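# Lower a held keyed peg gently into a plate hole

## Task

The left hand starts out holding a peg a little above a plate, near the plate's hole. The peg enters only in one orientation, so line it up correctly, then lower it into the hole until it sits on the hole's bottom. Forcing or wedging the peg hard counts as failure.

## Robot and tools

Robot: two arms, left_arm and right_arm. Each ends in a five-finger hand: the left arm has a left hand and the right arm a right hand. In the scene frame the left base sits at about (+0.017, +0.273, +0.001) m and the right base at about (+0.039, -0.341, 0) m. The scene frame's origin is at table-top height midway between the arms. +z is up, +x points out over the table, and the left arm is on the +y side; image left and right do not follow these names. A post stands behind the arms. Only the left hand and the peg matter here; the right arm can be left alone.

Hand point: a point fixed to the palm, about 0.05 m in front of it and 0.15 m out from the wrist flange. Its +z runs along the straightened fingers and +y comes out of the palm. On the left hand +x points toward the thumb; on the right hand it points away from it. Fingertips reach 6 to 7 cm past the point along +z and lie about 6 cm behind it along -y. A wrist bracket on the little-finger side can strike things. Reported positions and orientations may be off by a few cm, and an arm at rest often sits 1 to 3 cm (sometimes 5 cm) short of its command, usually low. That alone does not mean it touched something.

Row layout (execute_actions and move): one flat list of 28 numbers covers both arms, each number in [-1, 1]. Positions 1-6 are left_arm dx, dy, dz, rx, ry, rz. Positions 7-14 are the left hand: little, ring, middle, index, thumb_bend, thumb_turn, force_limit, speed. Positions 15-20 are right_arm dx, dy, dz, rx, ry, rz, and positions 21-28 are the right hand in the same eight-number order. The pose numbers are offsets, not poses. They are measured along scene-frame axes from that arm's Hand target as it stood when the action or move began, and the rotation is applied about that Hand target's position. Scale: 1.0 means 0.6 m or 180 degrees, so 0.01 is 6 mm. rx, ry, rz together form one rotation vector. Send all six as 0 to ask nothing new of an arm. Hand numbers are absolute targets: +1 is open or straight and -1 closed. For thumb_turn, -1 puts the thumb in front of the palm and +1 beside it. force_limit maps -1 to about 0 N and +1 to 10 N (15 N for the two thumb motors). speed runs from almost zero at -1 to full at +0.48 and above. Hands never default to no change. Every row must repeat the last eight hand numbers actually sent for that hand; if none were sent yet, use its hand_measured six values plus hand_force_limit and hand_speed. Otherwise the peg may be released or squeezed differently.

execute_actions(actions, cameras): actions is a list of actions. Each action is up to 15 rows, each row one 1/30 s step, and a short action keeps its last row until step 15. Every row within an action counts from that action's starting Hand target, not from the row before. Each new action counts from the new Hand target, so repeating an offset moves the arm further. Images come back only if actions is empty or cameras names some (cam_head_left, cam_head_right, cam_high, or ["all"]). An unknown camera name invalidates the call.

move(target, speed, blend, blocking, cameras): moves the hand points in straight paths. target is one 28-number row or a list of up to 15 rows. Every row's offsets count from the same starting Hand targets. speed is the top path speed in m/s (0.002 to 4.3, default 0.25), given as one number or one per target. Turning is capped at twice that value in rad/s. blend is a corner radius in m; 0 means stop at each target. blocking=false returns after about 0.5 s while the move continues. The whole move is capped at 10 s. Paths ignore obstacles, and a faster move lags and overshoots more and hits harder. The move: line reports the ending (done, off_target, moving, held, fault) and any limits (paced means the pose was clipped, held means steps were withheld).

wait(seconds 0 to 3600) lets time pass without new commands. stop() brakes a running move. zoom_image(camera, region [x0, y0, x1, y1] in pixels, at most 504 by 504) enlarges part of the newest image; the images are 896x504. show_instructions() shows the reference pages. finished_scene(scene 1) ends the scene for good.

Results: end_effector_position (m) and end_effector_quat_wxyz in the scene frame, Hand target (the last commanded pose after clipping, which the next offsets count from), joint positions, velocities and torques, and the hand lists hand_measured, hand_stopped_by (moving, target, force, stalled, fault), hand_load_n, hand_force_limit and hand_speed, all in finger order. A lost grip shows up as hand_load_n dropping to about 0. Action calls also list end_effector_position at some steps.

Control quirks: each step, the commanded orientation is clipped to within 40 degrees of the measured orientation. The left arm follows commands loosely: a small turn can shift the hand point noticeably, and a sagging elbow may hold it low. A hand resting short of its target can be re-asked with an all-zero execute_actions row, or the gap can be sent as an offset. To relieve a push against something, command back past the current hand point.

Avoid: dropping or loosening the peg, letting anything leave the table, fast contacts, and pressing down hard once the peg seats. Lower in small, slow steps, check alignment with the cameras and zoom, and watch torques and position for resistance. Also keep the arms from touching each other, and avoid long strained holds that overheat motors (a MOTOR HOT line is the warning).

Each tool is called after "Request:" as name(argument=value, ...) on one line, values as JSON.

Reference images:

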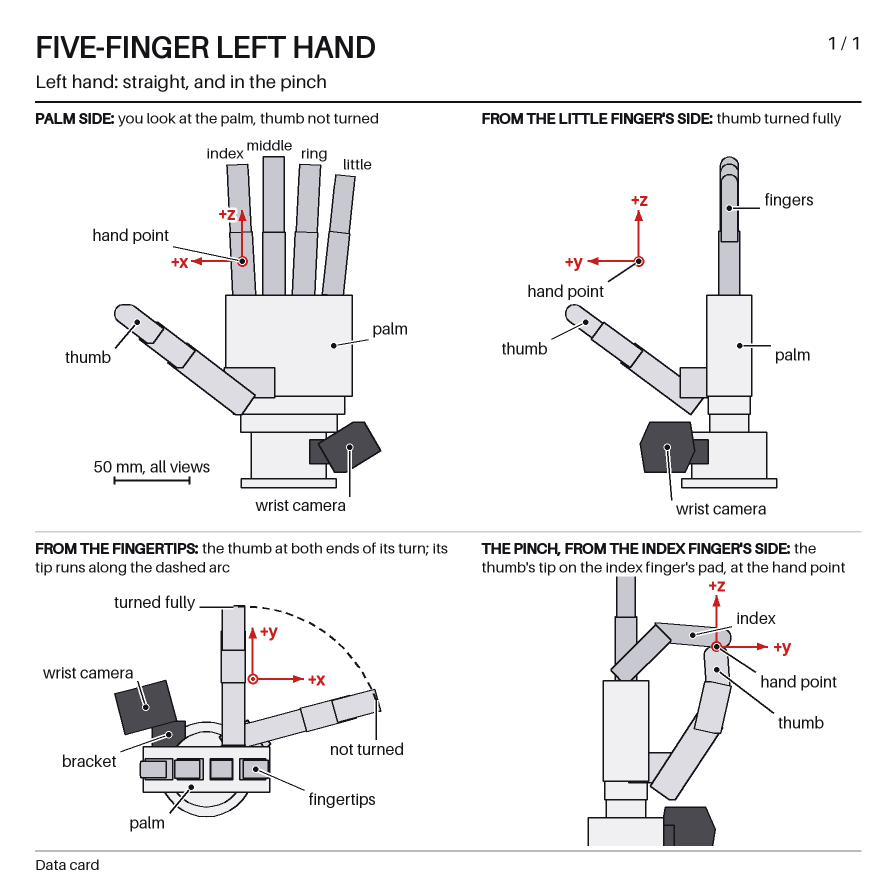

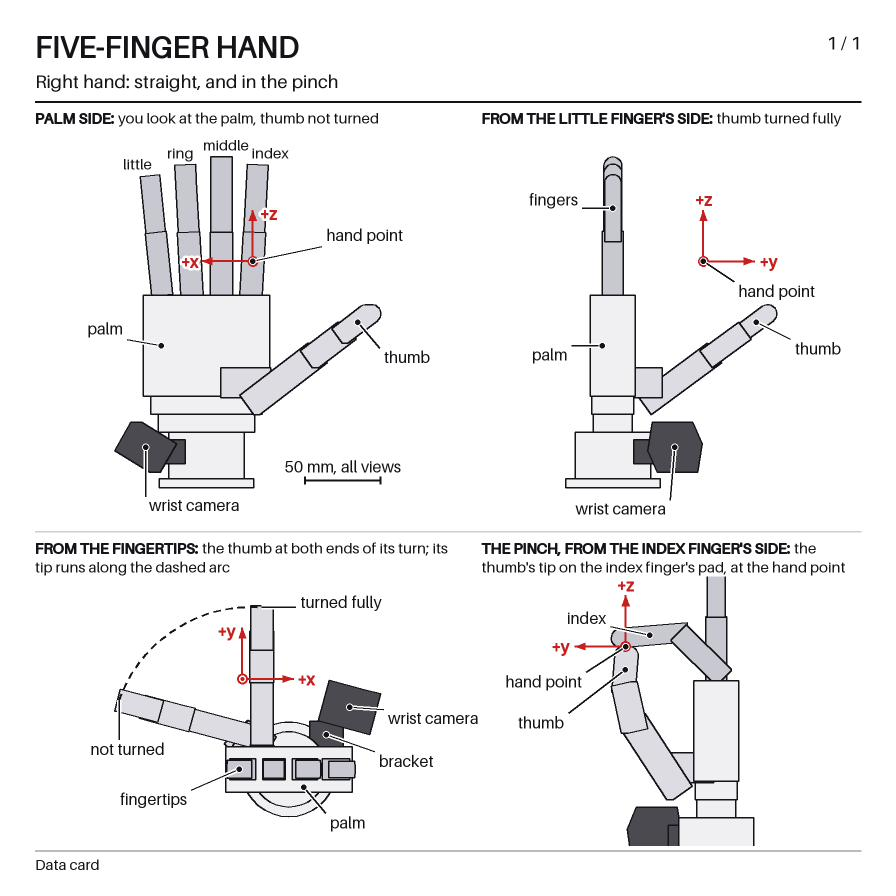

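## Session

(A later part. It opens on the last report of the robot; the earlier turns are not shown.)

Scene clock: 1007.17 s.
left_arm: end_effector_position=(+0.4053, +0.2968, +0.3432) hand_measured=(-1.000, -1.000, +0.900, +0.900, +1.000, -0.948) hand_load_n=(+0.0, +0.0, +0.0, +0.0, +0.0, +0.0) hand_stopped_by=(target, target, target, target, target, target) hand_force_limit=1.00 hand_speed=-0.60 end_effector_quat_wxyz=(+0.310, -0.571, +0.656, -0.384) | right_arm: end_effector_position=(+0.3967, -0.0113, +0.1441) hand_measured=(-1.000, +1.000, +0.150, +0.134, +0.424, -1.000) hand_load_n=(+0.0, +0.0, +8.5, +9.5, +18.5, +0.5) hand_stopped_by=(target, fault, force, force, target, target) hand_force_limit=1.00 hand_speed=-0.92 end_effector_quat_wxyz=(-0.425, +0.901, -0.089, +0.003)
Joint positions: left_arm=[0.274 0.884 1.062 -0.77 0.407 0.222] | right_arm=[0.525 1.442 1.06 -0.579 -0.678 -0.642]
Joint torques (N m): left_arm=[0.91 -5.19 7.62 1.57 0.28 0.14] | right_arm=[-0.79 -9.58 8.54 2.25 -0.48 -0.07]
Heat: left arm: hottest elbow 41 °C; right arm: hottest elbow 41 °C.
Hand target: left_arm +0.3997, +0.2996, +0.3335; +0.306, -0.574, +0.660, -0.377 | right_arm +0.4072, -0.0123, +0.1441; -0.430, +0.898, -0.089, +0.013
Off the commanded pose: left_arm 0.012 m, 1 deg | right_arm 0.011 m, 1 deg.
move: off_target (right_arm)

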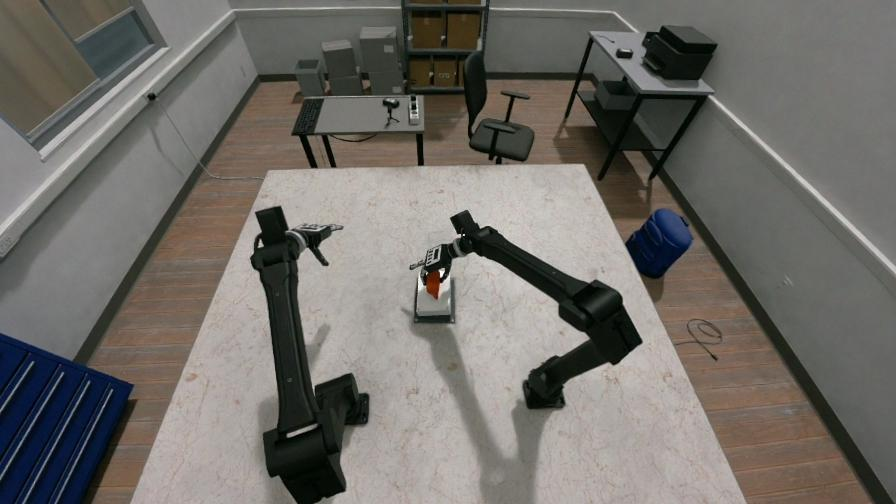

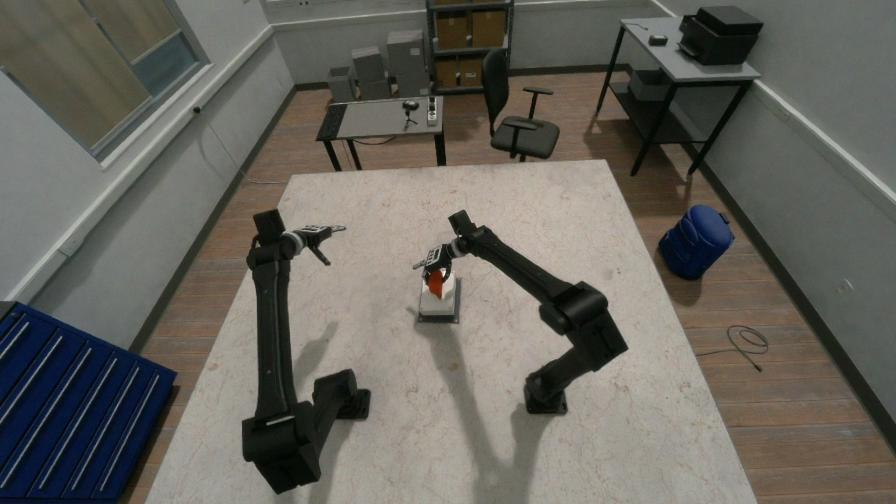

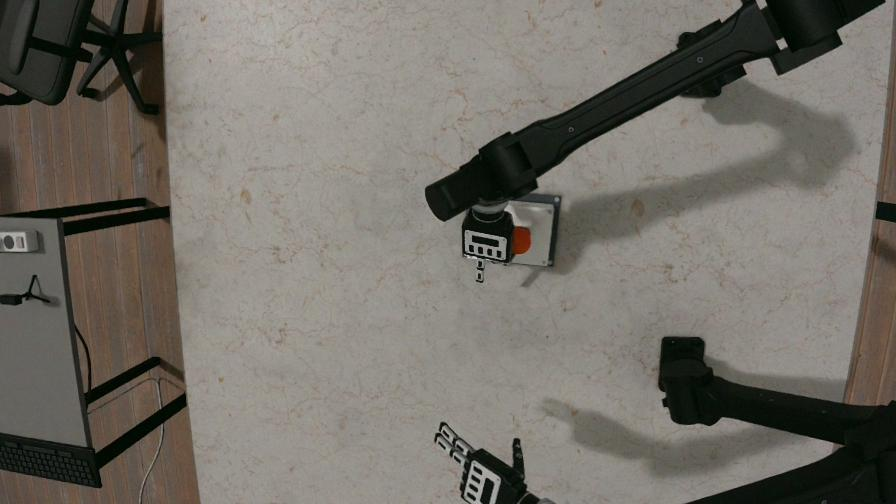

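Request:
move(target=[[0,0,0,0,0,0,-1.0,-1.0,0.9,0.9,1.0,-0.948,1.0,-0.6,-0.003,-0.006,-0.005,0,0,0,-1,-1,0.1,0.1,0.42,-1,1.0,-0.92]], speed=0.03)

Request:
move(target=[[0,0,0,0,0,0,-1.0,-1.0,0.9,0.9,1.0,-0.948,1.0,-0.6,-0.003,-0.004,0,0,0,0,-1,-1,0.1,0.1,0.42,-1,1.0,-0.92]], speed=0.03, cameras=["cam_high","cam_head_left"])

Request:
zoom_image(camera="cam_head_left", region=[425, 280, 447, 305])

Request:
zoom_image(camera="cam_high", region=[500, 210, 540, 255])

Scene clock: 1016.80 s.
left_arm: end_effector_position=(+0.4053, +0.2968, +0.3432) hand_measured=(-1.000, -1.000, +0.900, +0.900, +1.000, -0.948) hand_load_n=(+0.0, +0.0, +0.0, +0.0, +0.0, +0.0) hand_stopped_by=(target, target, target, target, target, target) hand_force_limit=1.00 hand_speed=-0.60 end_effector_quat_wxyz=(+0.310, -0.571, +0.656, -0.384) | right_arm: end_effector_position=(+0.3972, -0.0119, +0.1436) hand_measured=(-1.000, +1.000, +0.150, +0.134, +0.424, -1.000) hand_load_n=(+0.0, +0.0, +8.5, +10.0, +17.5, +0.0) hand_stopped_by=(target, fault, force, force, target, target) hand_force_limit=1.00 hand_speed=-0.92 end_effector_quat_wxyz=(-0.428, +0.900, -0.089, +0.003)
Joint positions: left_arm=[0.274 0.884 1.062 -0.77 0.407 0.222] | right_arm=[0.522 1.442 1.057 -0.573 -0.684 -0.642]
Joint torques (N m): left_arm=[0.91 -5.19 7.62 1.57 0.28 0.14] | right_arm=[-0.91 -9.93 7.87 2.17 -0.37 -0.11]
Heat: left arm: hottest elbow 41 °C; right arm: hottest elbow 41 °C.
Hand target: left_arm +0.3997, +0.2996, +0.3335; +0.306, -0.574, +0.660, -0.377 | right_arm +0.4054, -0.0159, +0.1411; -0.430, +0.898, -0.089, +0.013
Off the commanded pose: left_arm 0.012 m, 1 deg | right_arm 0.010 m, 1 deg.
move: done

Scene clock: 1017.30 s.
left_arm: end_effector_position=(+0.4053, +0.2968, +0.3432) hand_measured=(-1.000, -1.000, +0.900, +0.900, +1.000, -0.948) hand_load_n=(+0.0, +0.0, +0.0, +0.0, +0.0, +0.0) hand_stopped_by=(target, target, target, target, target, target) hand_force_limit=1.00 hand_speed=-0.60 end_effector_quat_wxyz=(+0.310, -0.571, +0.656, -0.384) | right_arm: end_effector_position=(+0.3971, -0.0122, +0.1433) hand_measured=(-1.000, +1.000, +0.150, +0.134, +0.424, -1.000) hand_load_n=(+0.0, +0.0, +9.0, +10.0, +17.5, +0.5) hand_stopped_by=(target, fault, force, force, target, target) hand_force_limit=1.00 hand_speed=-0.92 end_effector_quat_wxyz=(-0.429, +0.899, -0.089, +0.003)
Joint positions: left_arm=[0.274 0.884 1.062 -0.77 0.407 0.222] | right_arm=[0.52 1.442 1.055 -0.57 -0.688 -0.642]
Joint torques (N m): left_arm=[0.91 -5.19 7.62 1.57 0.28 0.14] | right_arm=[-1.08 -10.4 7.54 2.04 -0.31 -0.14]
Heat: left arm: hottest elbow 41 °C; right arm: hottest elbow 41 °C.
Hand target: left_arm +0.3997, +0.2996, +0.3335; +0.306, -0.574, +0.660, -0.377 | right_arm +0.4036, -0.0184, +0.1410; -0.430, +0.898, -0.089, +0.013
Off the commanded pose: left_arm 0.012 m, 1 deg | right_arm 0.009 m, 1 deg.
move: done
Images, in order (width x height): cam_head_left 896x504, cam_high 896x504.

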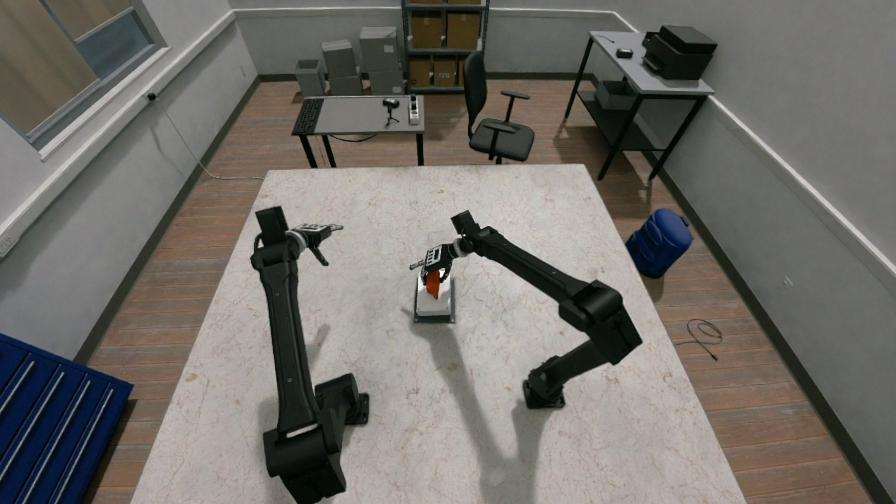

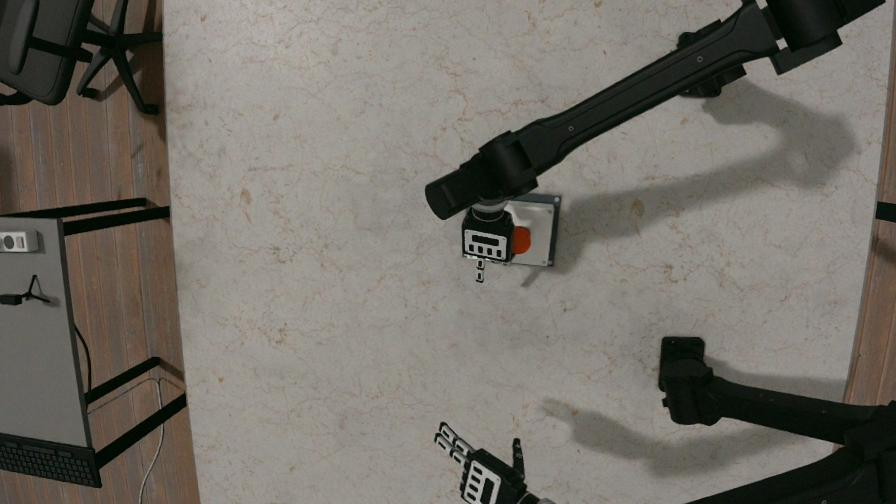

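Scaled by 20.160 from the camera's image (finer frame: 1280x720).

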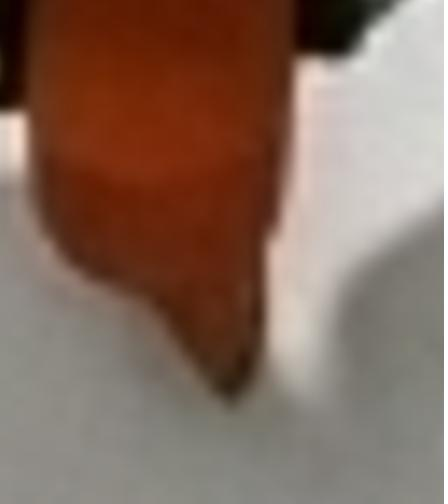

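Scaled by 11.200 from the camera's image (finer frame: 1280x720).

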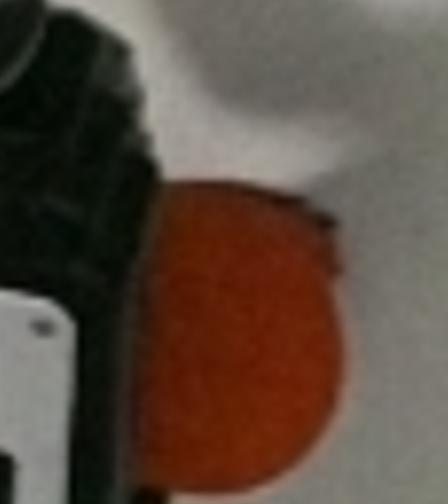

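Request:
move(target=[[0,0,0,0,0,0,-1.0,-1.0,0.9,0.9,1.0,-0.948,1.0,-0.6,0,0,0.065,0,0,0,-1,-1,0.1,0.1,0.42,-1,1.0,-0.92],[0,0,0,0,0,0,-1.0,-1.0,0.9,0.9,1.0,-0.948,1.0,-0.6,0.0053,0.0083,0.065,0,0,0,-1,-1,0.1,0.1,0.42,-1,1.0,-0.92],[0,0,0,0,0,0,-1.0,-1.0,0.9,0.9,1.0,-0.948,1.0,-0.6,0.0053,0.0083,-0.005,0,0,0,-1,-1,0.1,0.1,0.42,-1,1.0,-0.92]], speed=0.05, cameras=["cam_high","cam_head_left","cam_head_right"])

Request:
zoom_image(camera="cam_head_left", region=[425, 280, 447, 305])

Request:
zoom_image(camera="cam_head_right", region=[428, 280, 450, 305])

Request:
zoom_image(camera="cam_high", region=[500, 210, 540, 255])

Scene clock: 1030.17 s.
left_arm: end_effector_position=(+0.4053, +0.2968, +0.3432) hand_measured=(-1.000, -1.000, +0.900, +0.900, +1.000, -0.948) hand_load_n=(+0.0, +0.0, +0.0, +0.0, +0.0, +0.0) hand_stopped_by=(target, target, target, target, target, target) hand_force_limit=1.00 hand_speed=-0.60 end_effector_quat_wxyz=(+0.310, -0.571, +0.656, -0.384) | right_arm: end_effector_position=(+0.3996, -0.0133, +0.1442) hand_measured=(-1.000, +1.000, +0.150, +0.134, +0.424, -1.000) hand_load_n=(+0.0, +0.0, +8.5, +10.0, +17.5, +0.0) hand_stopped_by=(target, fault, force, force, target, target) hand_force_limit=1.00 hand_speed=-0.92 end_effector_quat_wxyz=(-0.429, +0.899, -0.086, +0.010)
Joint positions: left_arm=[0.274 0.884 1.062 -0.77 0.407 0.222] | right_arm=[0.519 1.438 1.054 -0.565 -0.68 -0.649]
Joint torques (N m): left_arm=[0.91 -5.13 7.62 1.57 0.28 0.14] | right_arm=[-0.44 -8.82 8.1 2.32 -0.44 -0.03]
Heat: left arm: hottest elbow 42 °C; right arm: hottest elbow 41 °C.
Hand target: left_arm +0.3997, +0.2996, +0.3335; +0.306, -0.574, +0.660, -0.377 | right_arm +0.4067, -0.0133, +0.1380; -0.430, +0.898, -0.089, +0.013
Off the commanded pose: left_arm 0.012 m, 1 deg | right_arm 0.009 m, 1 deg.
move: done

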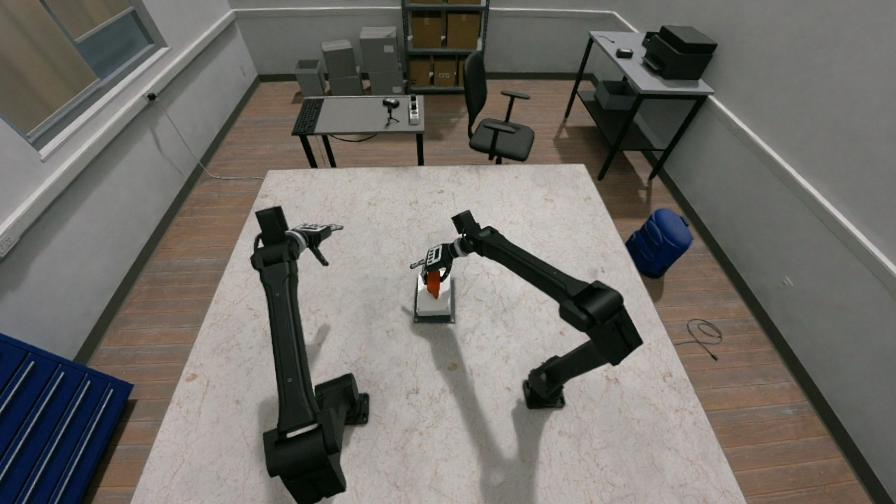

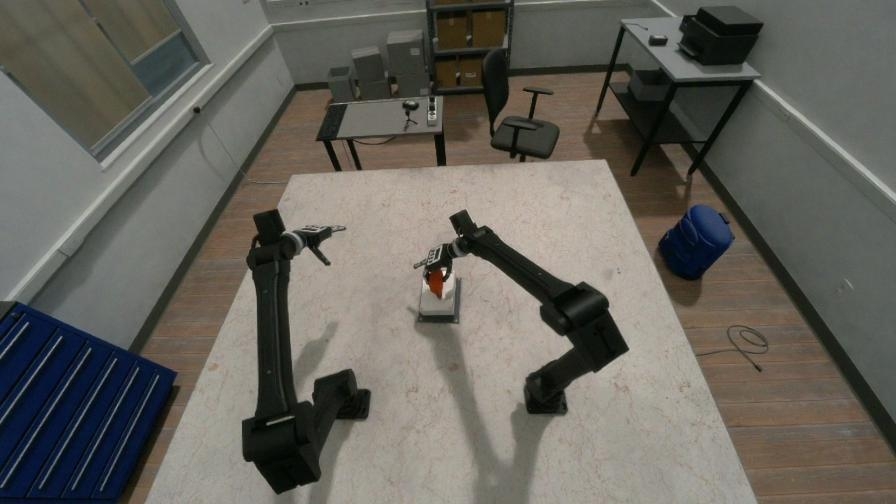

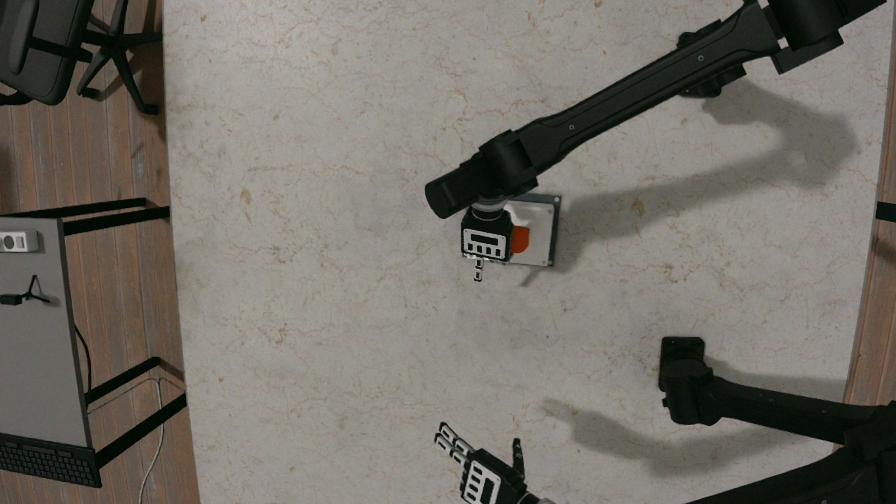

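Scaled by 20.160 from the camera's image (finer frame: 1280x720).

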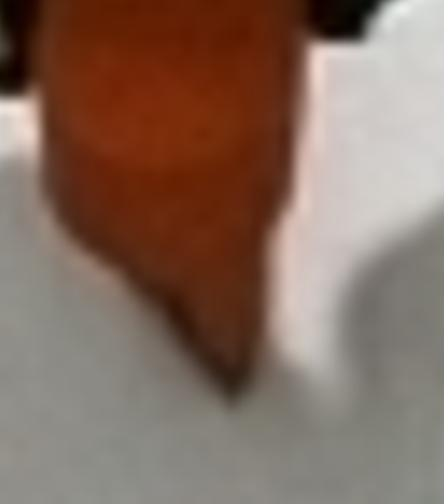

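Scaled by 20.160 from the camera's image (finer frame: 1280x720).

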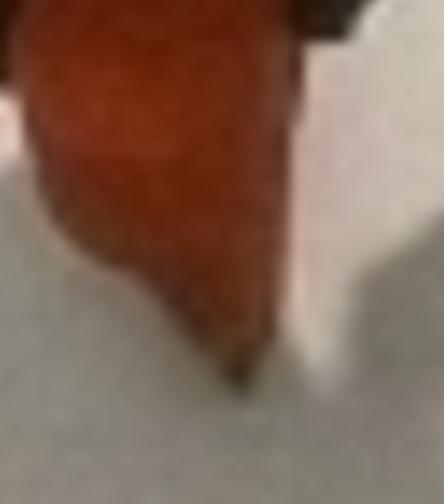

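Scaled by 11.200 from the camera's image (finer frame: 1280x720).

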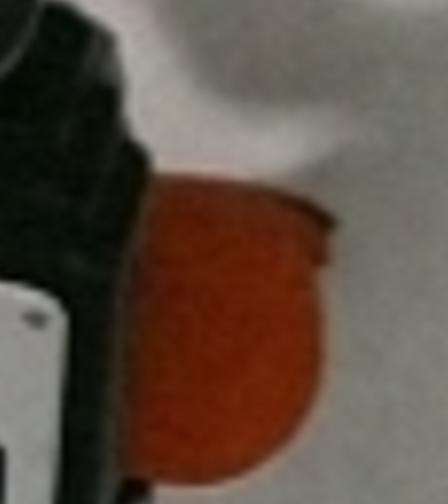

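Request:
move(target=[[0,0,0,0,0,0,-1.0,-1.0,0.9,0.9,1.0,-0.948,1.0,-0.6,0,0,0.05,0,0,0,-1,-1,0.1,0.1,0.42,-1,1.0,-0.92],[0,0,0,0,0,0,-1.0,-1.0,0.9,0.9,1.0,-0.948,1.0,-0.6,-0.0062,0.0005,0.05,0,0,0,-1,-1,0.1,0.1,0.42,-1,1.0,-0.92],[0,0,0,0,0,0,-1.0,-1.0,0.9,0.9,1.0,-0.948,1.0,-0.6,-0.0062,0.0005,0.004,0,0,0,-1,-1,0.1,0.1,0.42,-1,1.0,-0.92]], speed=0.05, cameras=["all"])

Scene clock: 1050.90 s.
left_arm: end_effector_position=(+0.4053, +0.2968, +0.3432) hand_measured=(-1.000, -1.000, +0.900, +0.900, +1.000, -0.948) hand_load_n=(+0.0, +0.0, +0.0, +0.0, +0.0, +0.0) hand_stopped_by=(target, target, target, target, target, target) hand_force_limit=1.00 hand_speed=-0.60 end_effector_quat_wxyz=(+0.310, -0.571, +0.656, -0.384) | right_arm: end_effector_position=(+0.3972, -0.0134, +0.1440) hand_measured=(-1.000, +1.000, +0.150, +0.134, +0.424, -1.000) hand_load_n=(+0.0, +0.0, +8.5, +10.5, +17.5, +1.5) hand_stopped_by=(target, fault, force, force, target, target) hand_force_limit=1.00 hand_speed=-0.92 end_effector_quat_wxyz=(-0.428, +0.899, -0.094, +0.004)
Joint positions: left_arm=[0.274 0.884 1.062 -0.77 0.407 0.222] | right_arm=[0.519 1.438 1.053 -0.571 -0.682 -0.634]
Joint torques (N m): left_arm=[0.91 -5.19 7.62 1.57 0.28 0.14] | right_arm=[-0.09 -9.7 7.84 2.59 -0.27 -0.1]
Heat: left arm: hottest elbow 42 °C; right arm: hottest elbow 41 °C.
Hand target: left_arm +0.3997, +0.2996, +0.3335; +0.306, -0.574, +0.660, -0.377 | right_arm +0.4031, -0.0130, +0.1405; -0.430, +0.898, -0.089, +0.014
Off the commanded pose: left_arm 0.012 m, 1 deg | right_arm 0.007 m, 1 deg.
move: done

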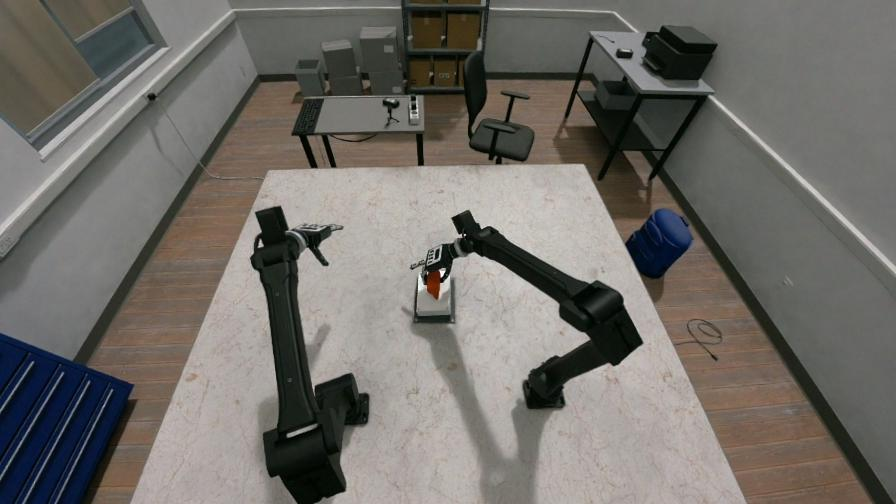

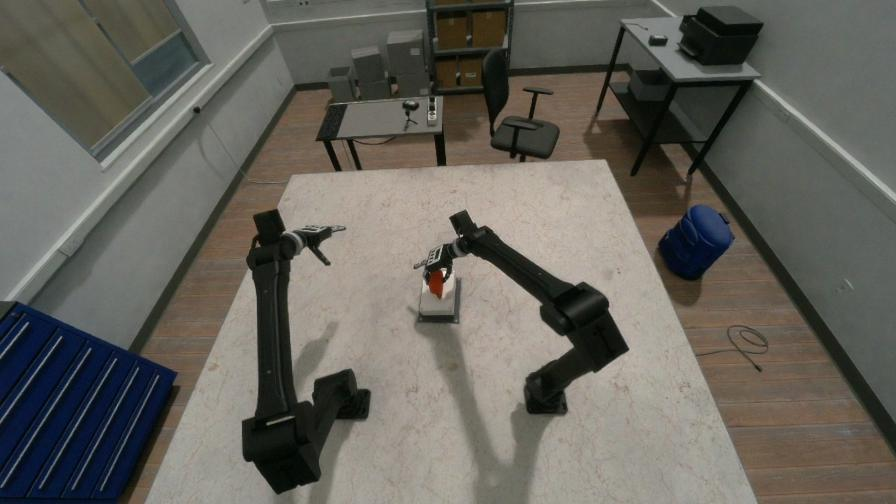

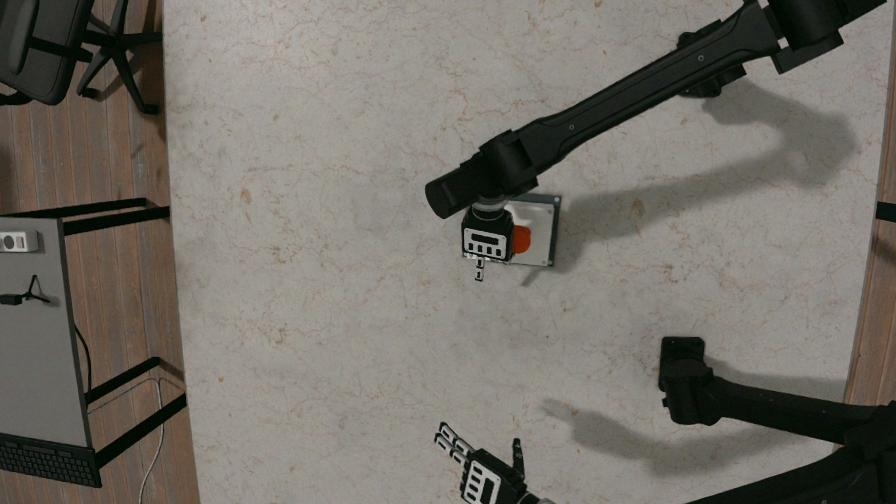

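Request:
zoom_image(camera="cam_head_left", region=[425, 280, 447, 305])

Request:
zoom_image(camera="cam_head_right", region=[428, 280, 450, 305])

Request:
zoom_image(camera="cam_high", region=[500, 210, 540, 255])

Scaled by 20.160 from the camera's image (finer frame: 1280x720).

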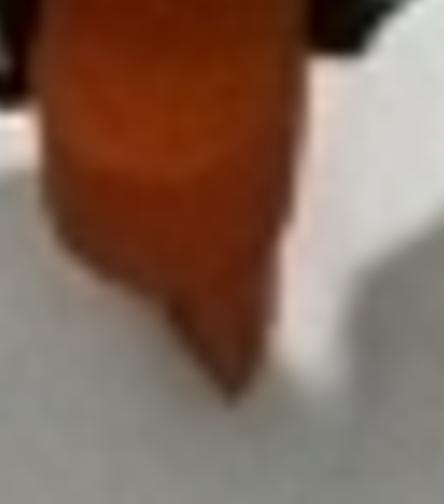

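Scaled by 20.160 from the camera's image (finer frame: 1280x720).

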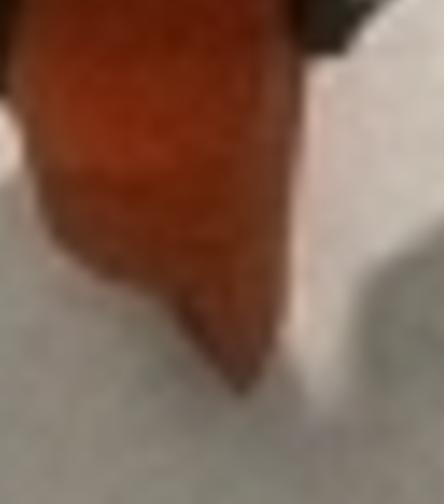

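Scaled by 11.200 from the camera's image (finer frame: 1280x720).

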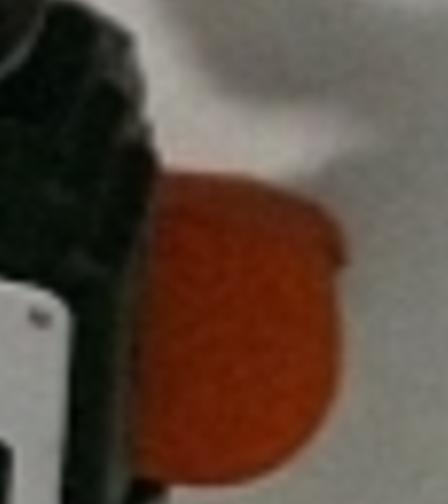

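Request:
zoom_image(camera="cam_head_left", region=[405, 260, 465, 330])

Request:
zoom_image(camera="cam_high", region=[490, 185, 570, 275])

Scaled by 7.200 from the camera's image (finer frame: 1280x720).

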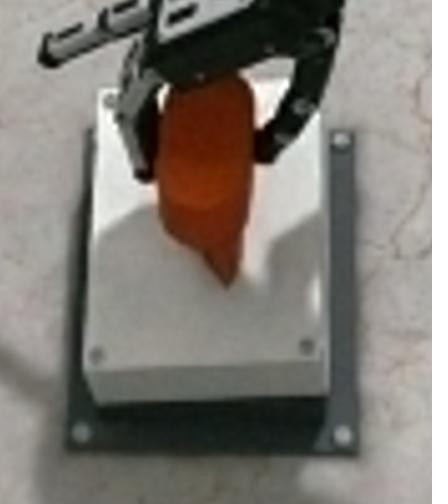

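Scaled by 5.600 from the camera's image (finer frame: 1280x720).

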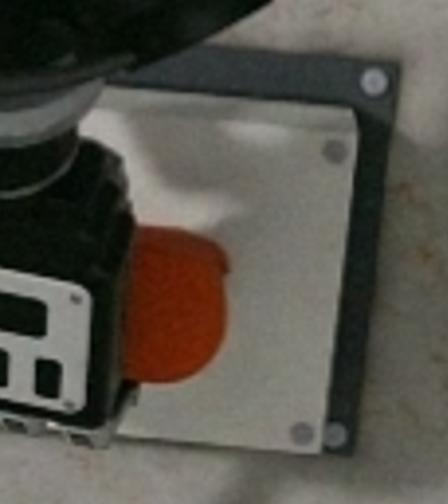

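Request:
move(target=[[0,0,0,0,0,0,-1.0,-1.0,0.9,0.9,1.0,-0.948,1.0,-0.6,0,0,0.05,0,0,0,-1,-1,0.1,0.1,0.42,-1,1.0,-0.92],[0,0,0,0,0,0,-1.0,-1.0,0.9,0.9,1.0,-0.948,1.0,-0.6,0.0,0.0,0.08,0,0,0,-1,-1,0.1,0.1,0.42,-1,1.0,-0.92]], speed=0.08, cameras=["all"])

Request:
zoom_image(camera="cam_head_left", region=[420, 265, 450, 305])

Request:
zoom_image(camera="cam_head_right", region=[422, 265, 452, 305])

Request:
zoom_image(camera="cam_high", region=[500, 210, 540, 255])

Scene clock: 1092.63 s.
left_arm: end_effector_position=(+0.4053, +0.2968, +0.3432) hand_measured=(-1.000, -1.000, +0.900, +0.900, +1.000, -0.948) hand_load_n=(+0.0, +0.0, -0.5, -0.5, +0.0, +0.0) hand_stopped_by=(target, target, target, target, target, target) hand_force_limit=1.00 hand_speed=-0.60 end_effector_quat_wxyz=(+0.310, -0.571, +0.656, -0.384) | right_arm: end_effector_position=(+0.3841, -0.0223, +0.1468) hand_measured=(-1.000, +1.000, +0.150, +0.134, +0.424, -1.000) hand_load_n=(+0.5, +0.0, +8.5, +9.0, +18.5, +0.0) hand_stopped_by=(target, fault, force, force, target, target) hand_force_limit=1.00 hand_speed=-0.92 end_effector_quat_wxyz=(-0.407, +0.908, -0.104, -0.020)
Joint positions: left_arm=[0.274 0.884 1.062 -0.77 0.407 0.222] | right_arm=[0.519 1.431 1.071 -0.67 -0.676 -0.644]
Joint torques (N m): left_arm=[0.91 -5.19 7.62 1.57 0.28 0.14] | right_arm=[-0.09 -13.04 12.34 1.05 -0.5 0]
Heat: left arm: hottest elbow 42 °C; right arm: hottest elbow 41 °C.
Hand target: left_arm +0.3997, +0.2996, +0.3335; +0.306, -0.574, +0.660, -0.377 | right_arm +0.4030, -0.0130, +0.1884; -0.430, +0.898, -0.089, +0.013
Off the commanded pose: left_arm 0.012 m, 1 deg | right_arm 0.047 m, 5 deg.
move: off_target (right_arm)

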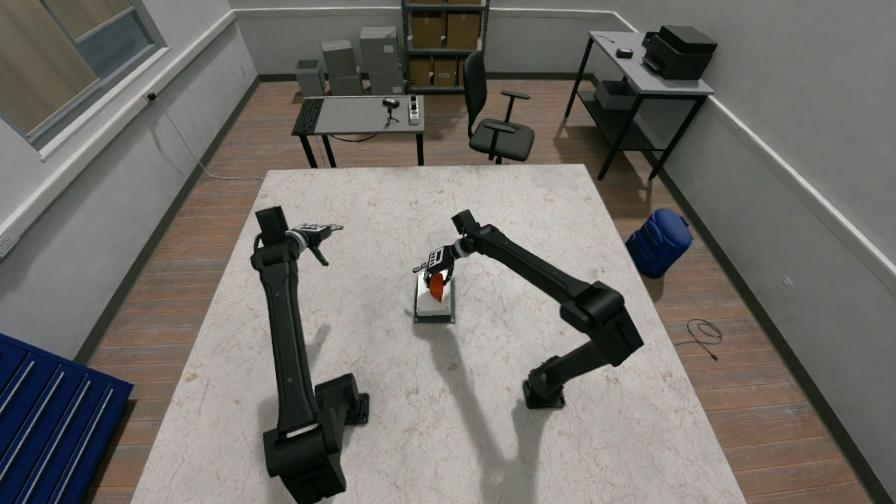

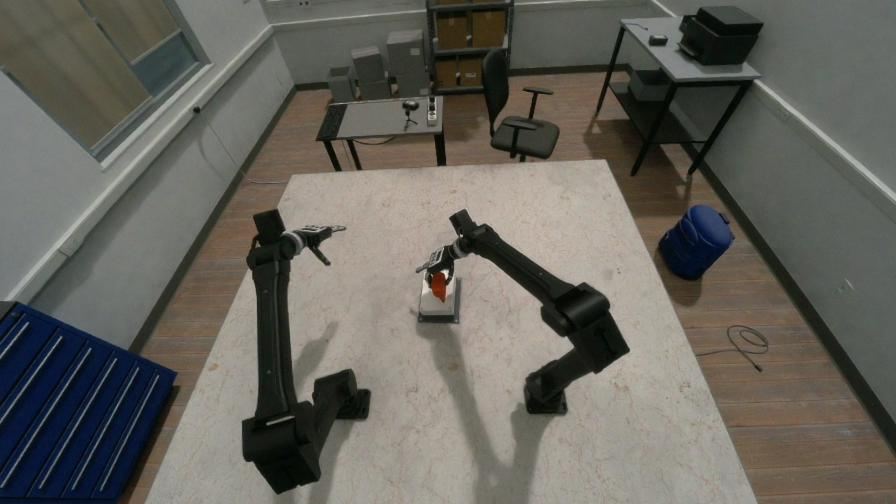

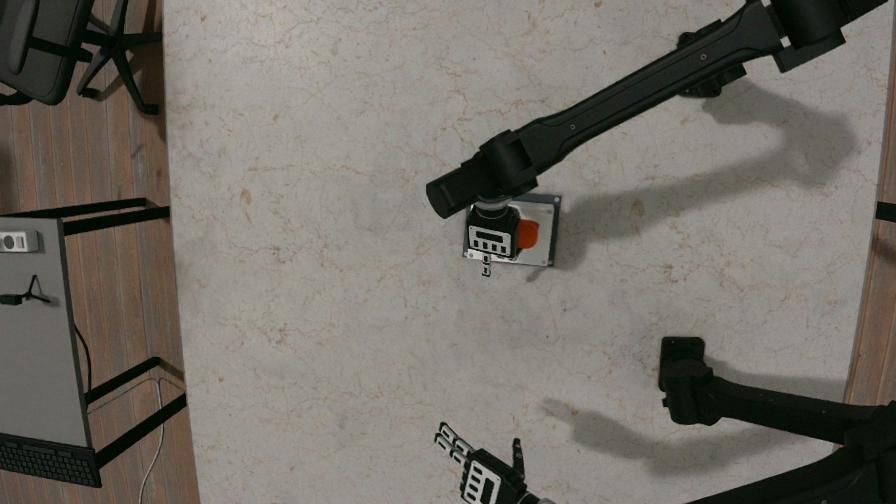

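Scaled by 12.600 from the camera's image (finer frame: 1280x720).

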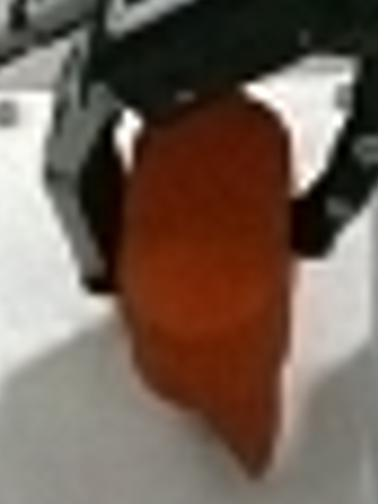

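Scaled by 12.600 from the camera's image (finer frame: 1280x720).

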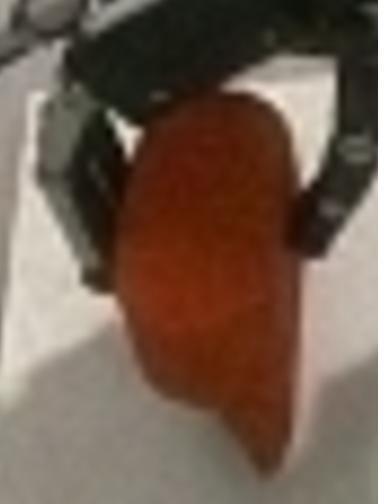

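Scaled by 11.200 from the camera's image (finer frame: 1280x720).

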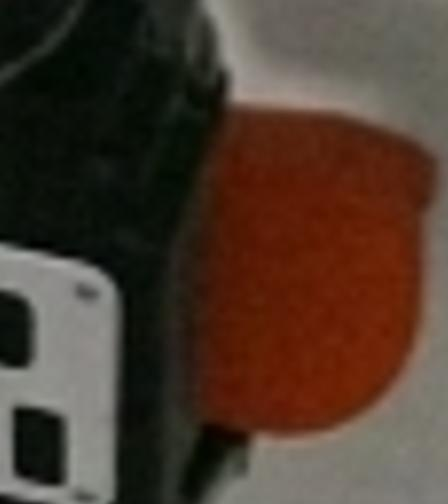

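Request:
execute_actions(actions=[[[0,0,0,0,0,0,-1.0,-1.0,0.9,0.9,1.0,-0.948,1.0,-0.6,0,0,0,0,0,0,-1,-1,0.1,0.1,0.42,-1,1.0,-0.92]],[[0,0,0,0,0,0,-1.0,-1.0,0.9,0.9,1.0,-0.948,1.0,-0.6,0,0,0,0,0,0,-1,-1,0.1,0.1,0.42,-1,1.0,-0.92]]], cameras=["all"])

Scene clock: 1098.77 s.
left_arm: end_effector_position=(+0.4053, +0.2968, +0.3432) hand_measured=(-1.000, -1.000, +0.900, +0.900, +1.000, -0.948) hand_load_n=(+0.0, +0.0, +0.0, -0.5, +0.0, +0.0) hand_stopped_by=(target, target, target, target, target, target) hand_force_limit=1.00 hand_speed=-0.60 end_effector_quat_wxyz=(+0.310, -0.571, +0.656, -0.384) | right_arm: end_effector_position=(+0.3841, -0.0223, +0.1470) hand_measured=(-1.000, +1.000, +0.150, +0.134, +0.424, -1.000) hand_load_n=(+0.0, +0.0, +8.0, +9.5, +18.0, +0.0) hand_stopped_by=(target, fault, force, force, target, target) hand_force_limit=1.00 hand_speed=-0.92 end_effector_quat_wxyz=(-0.407, +0.908, -0.104, -0.020)
Joint positions: left_arm=[0.274 0.884 1.062 -0.77 0.407 0.222] | right_arm=[0.519 1.431 1.071 -0.67 -0.676 -0.644]
Joint torques (N m): left_arm=[0.91 -5.13 7.62 1.57 0.28 0.14] | right_arm=[-0.09 -12.98 12.36 0.99 -0.5 0]
Heat: left arm: hottest elbow 42 °C; right arm: hottest elbow 42 °C.
Hand target: left_arm +0.3997, +0.2996, +0.3335; +0.306, -0.574, +0.660, -0.377 | right_arm +0.4031, -0.0130, +0.1886; -0.430, +0.898, -0.088, +0.014
Off the commanded pose: left_arm 0.012 m, 1 deg | right_arm 0.047 m, 5 deg.
Step readings (end_effector_position of left_arm | right_arm):
0: (+0.4053, +0.2968, +0.3432) | (+0.3841, -0.0223, +0.1470)
1: (+0.4053, +0.2968, +0.3432) | (+0.3841, -0.0223, +0.1470)
2: (+0.4053, +0.2968, +0.3432) | (+0.3841, -0.0223, +0.1470)
4: (+0.4053, +0.2968, +0.3432) | (+0.3841, -0.0223, +0.1470)
8: (+0.4053, +0.2968, +0.3432) | (+0.3841, -0.0223, +0.1470)
15: (+0.4053, +0.2968, +0.3432) | (+0.3841, -0.0223, +0.1470)
16: (+0.4053, +0.2968, +0.3432) | (+0.3841, -0.0223, +0.1470)
17: (+0.4053, +0.2968, +0.3432) | (+0.3841, -0.0223, +0.1470)
19: (+0.4053, +0.2968, +0.3432) | (+0.3841, -0.0223, +0.1470)
23: (+0.4053, +0.2968, +0.3432) | (+0.3841, -0.0223, +0.1470)
30: (+0.4053, +0.2968, +0.3432) | (+0.3841, -0.0223, +0.1470)

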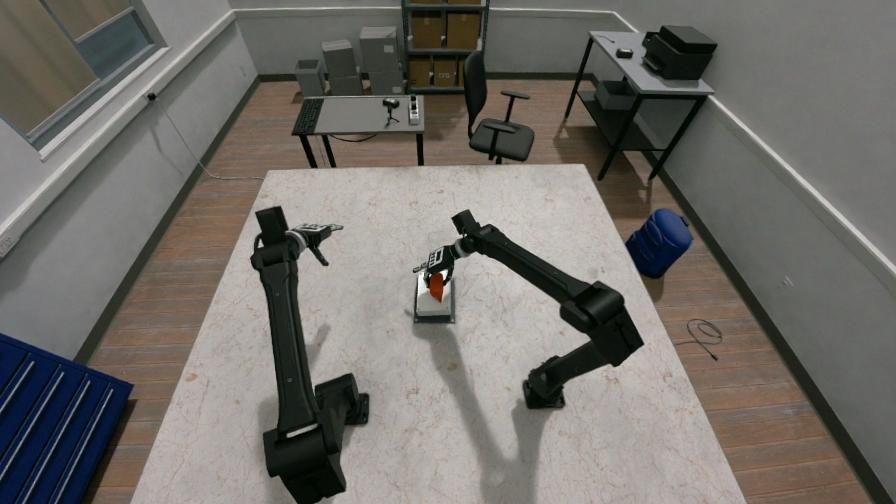

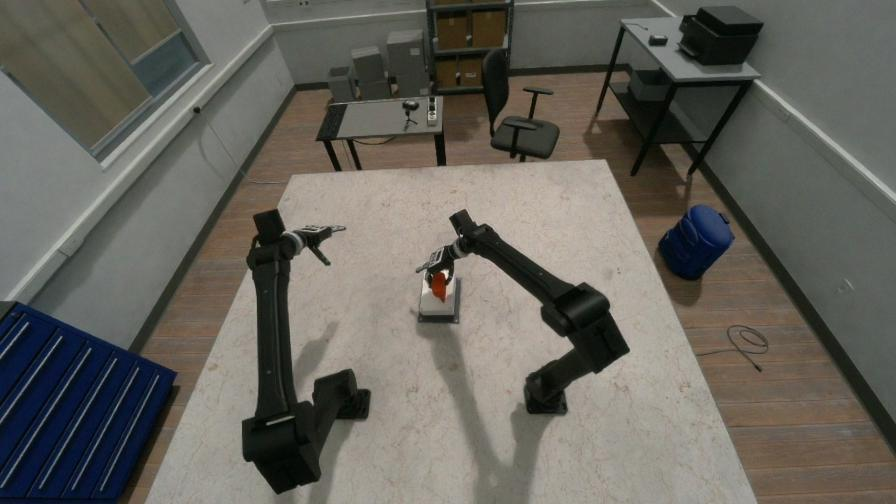

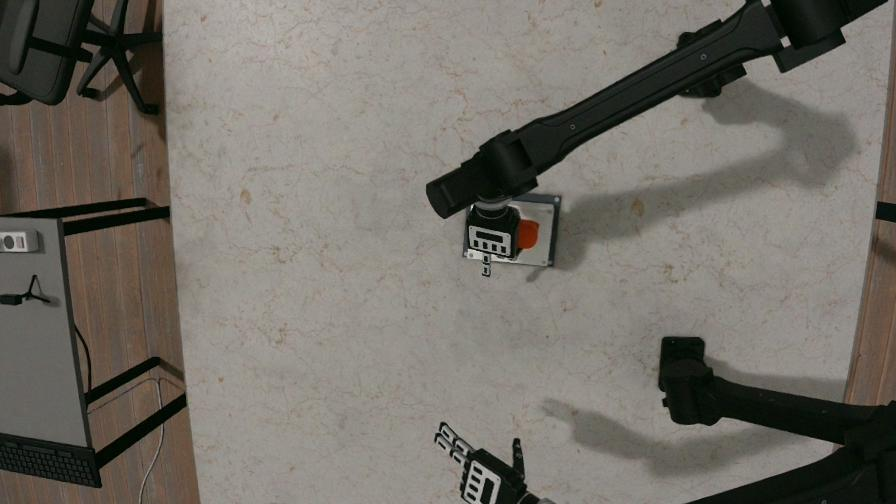

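Request:
move(target=[0,0,0,0,0,0,-1.0,-1.0,0.9,0.9,1.0,-0.948,1.0,-0.6,0,0,0.05,0,0,0,-1,-1,0.1,0.1,0.42,-1,1.0,-0.92], speed=0.05)

Scene clock: 1104.37 s.
left_arm: end_effector_position=(+0.4053, +0.2968, +0.3432) hand_measured=(-1.000, -1.000, +0.900, +0.900, +1.000, -0.948) hand_load_n=(+0.0, +0.0, -0.5, +0.0, +0.0, +0.0) hand_stopped_by=(target, target, target, target, target, target) hand_force_limit=1.00 hand_speed=-0.60 end_effector_quat_wxyz=(+0.310, -0.571, +0.656, -0.384) | right_arm: end_effector_position=(+0.3861, -0.0213, +0.1773) hand_measured=(-1.000, +1.000, +0.150, +0.134, +0.424, -1.000) hand_load_n=(+0.0, +0.0, +8.0, +9.0, +18.5, +0.0) hand_stopped_by=(target, fault, force, force, target, target) hand_force_limit=1.00 hand_speed=-0.92 end_effector_quat_wxyz=(-0.407, +0.907, -0.103, -0.019)
Joint positions: left_arm=[0.274 0.884 1.062 -0.77 0.407 0.222] | right_arm=[0.519 1.41 1.132 -0.751 -0.676 -0.644]
Joint torques (N m): left_arm=[0.91 -5.19 7.62 1.57 0.28 0.14] | right_arm=[-0.09 -12.57 12.63 1.02 -0.52 0]
Heat: left arm: hottest elbow 42 °C; right arm: hottest elbow 43 °C.
Hand target: left_arm +0.3997, +0.2996, +0.3335; +0.306, -0.574, +0.660, -0.377 | right_arm +0.4030, -0.0130, +0.2183; -0.430, +0.898, -0.089, +0.013
Off the commanded pose: left_arm 0.012 m, 1 deg | right_arm 0.045 m, 5 deg.
move: off_target (right_arm)


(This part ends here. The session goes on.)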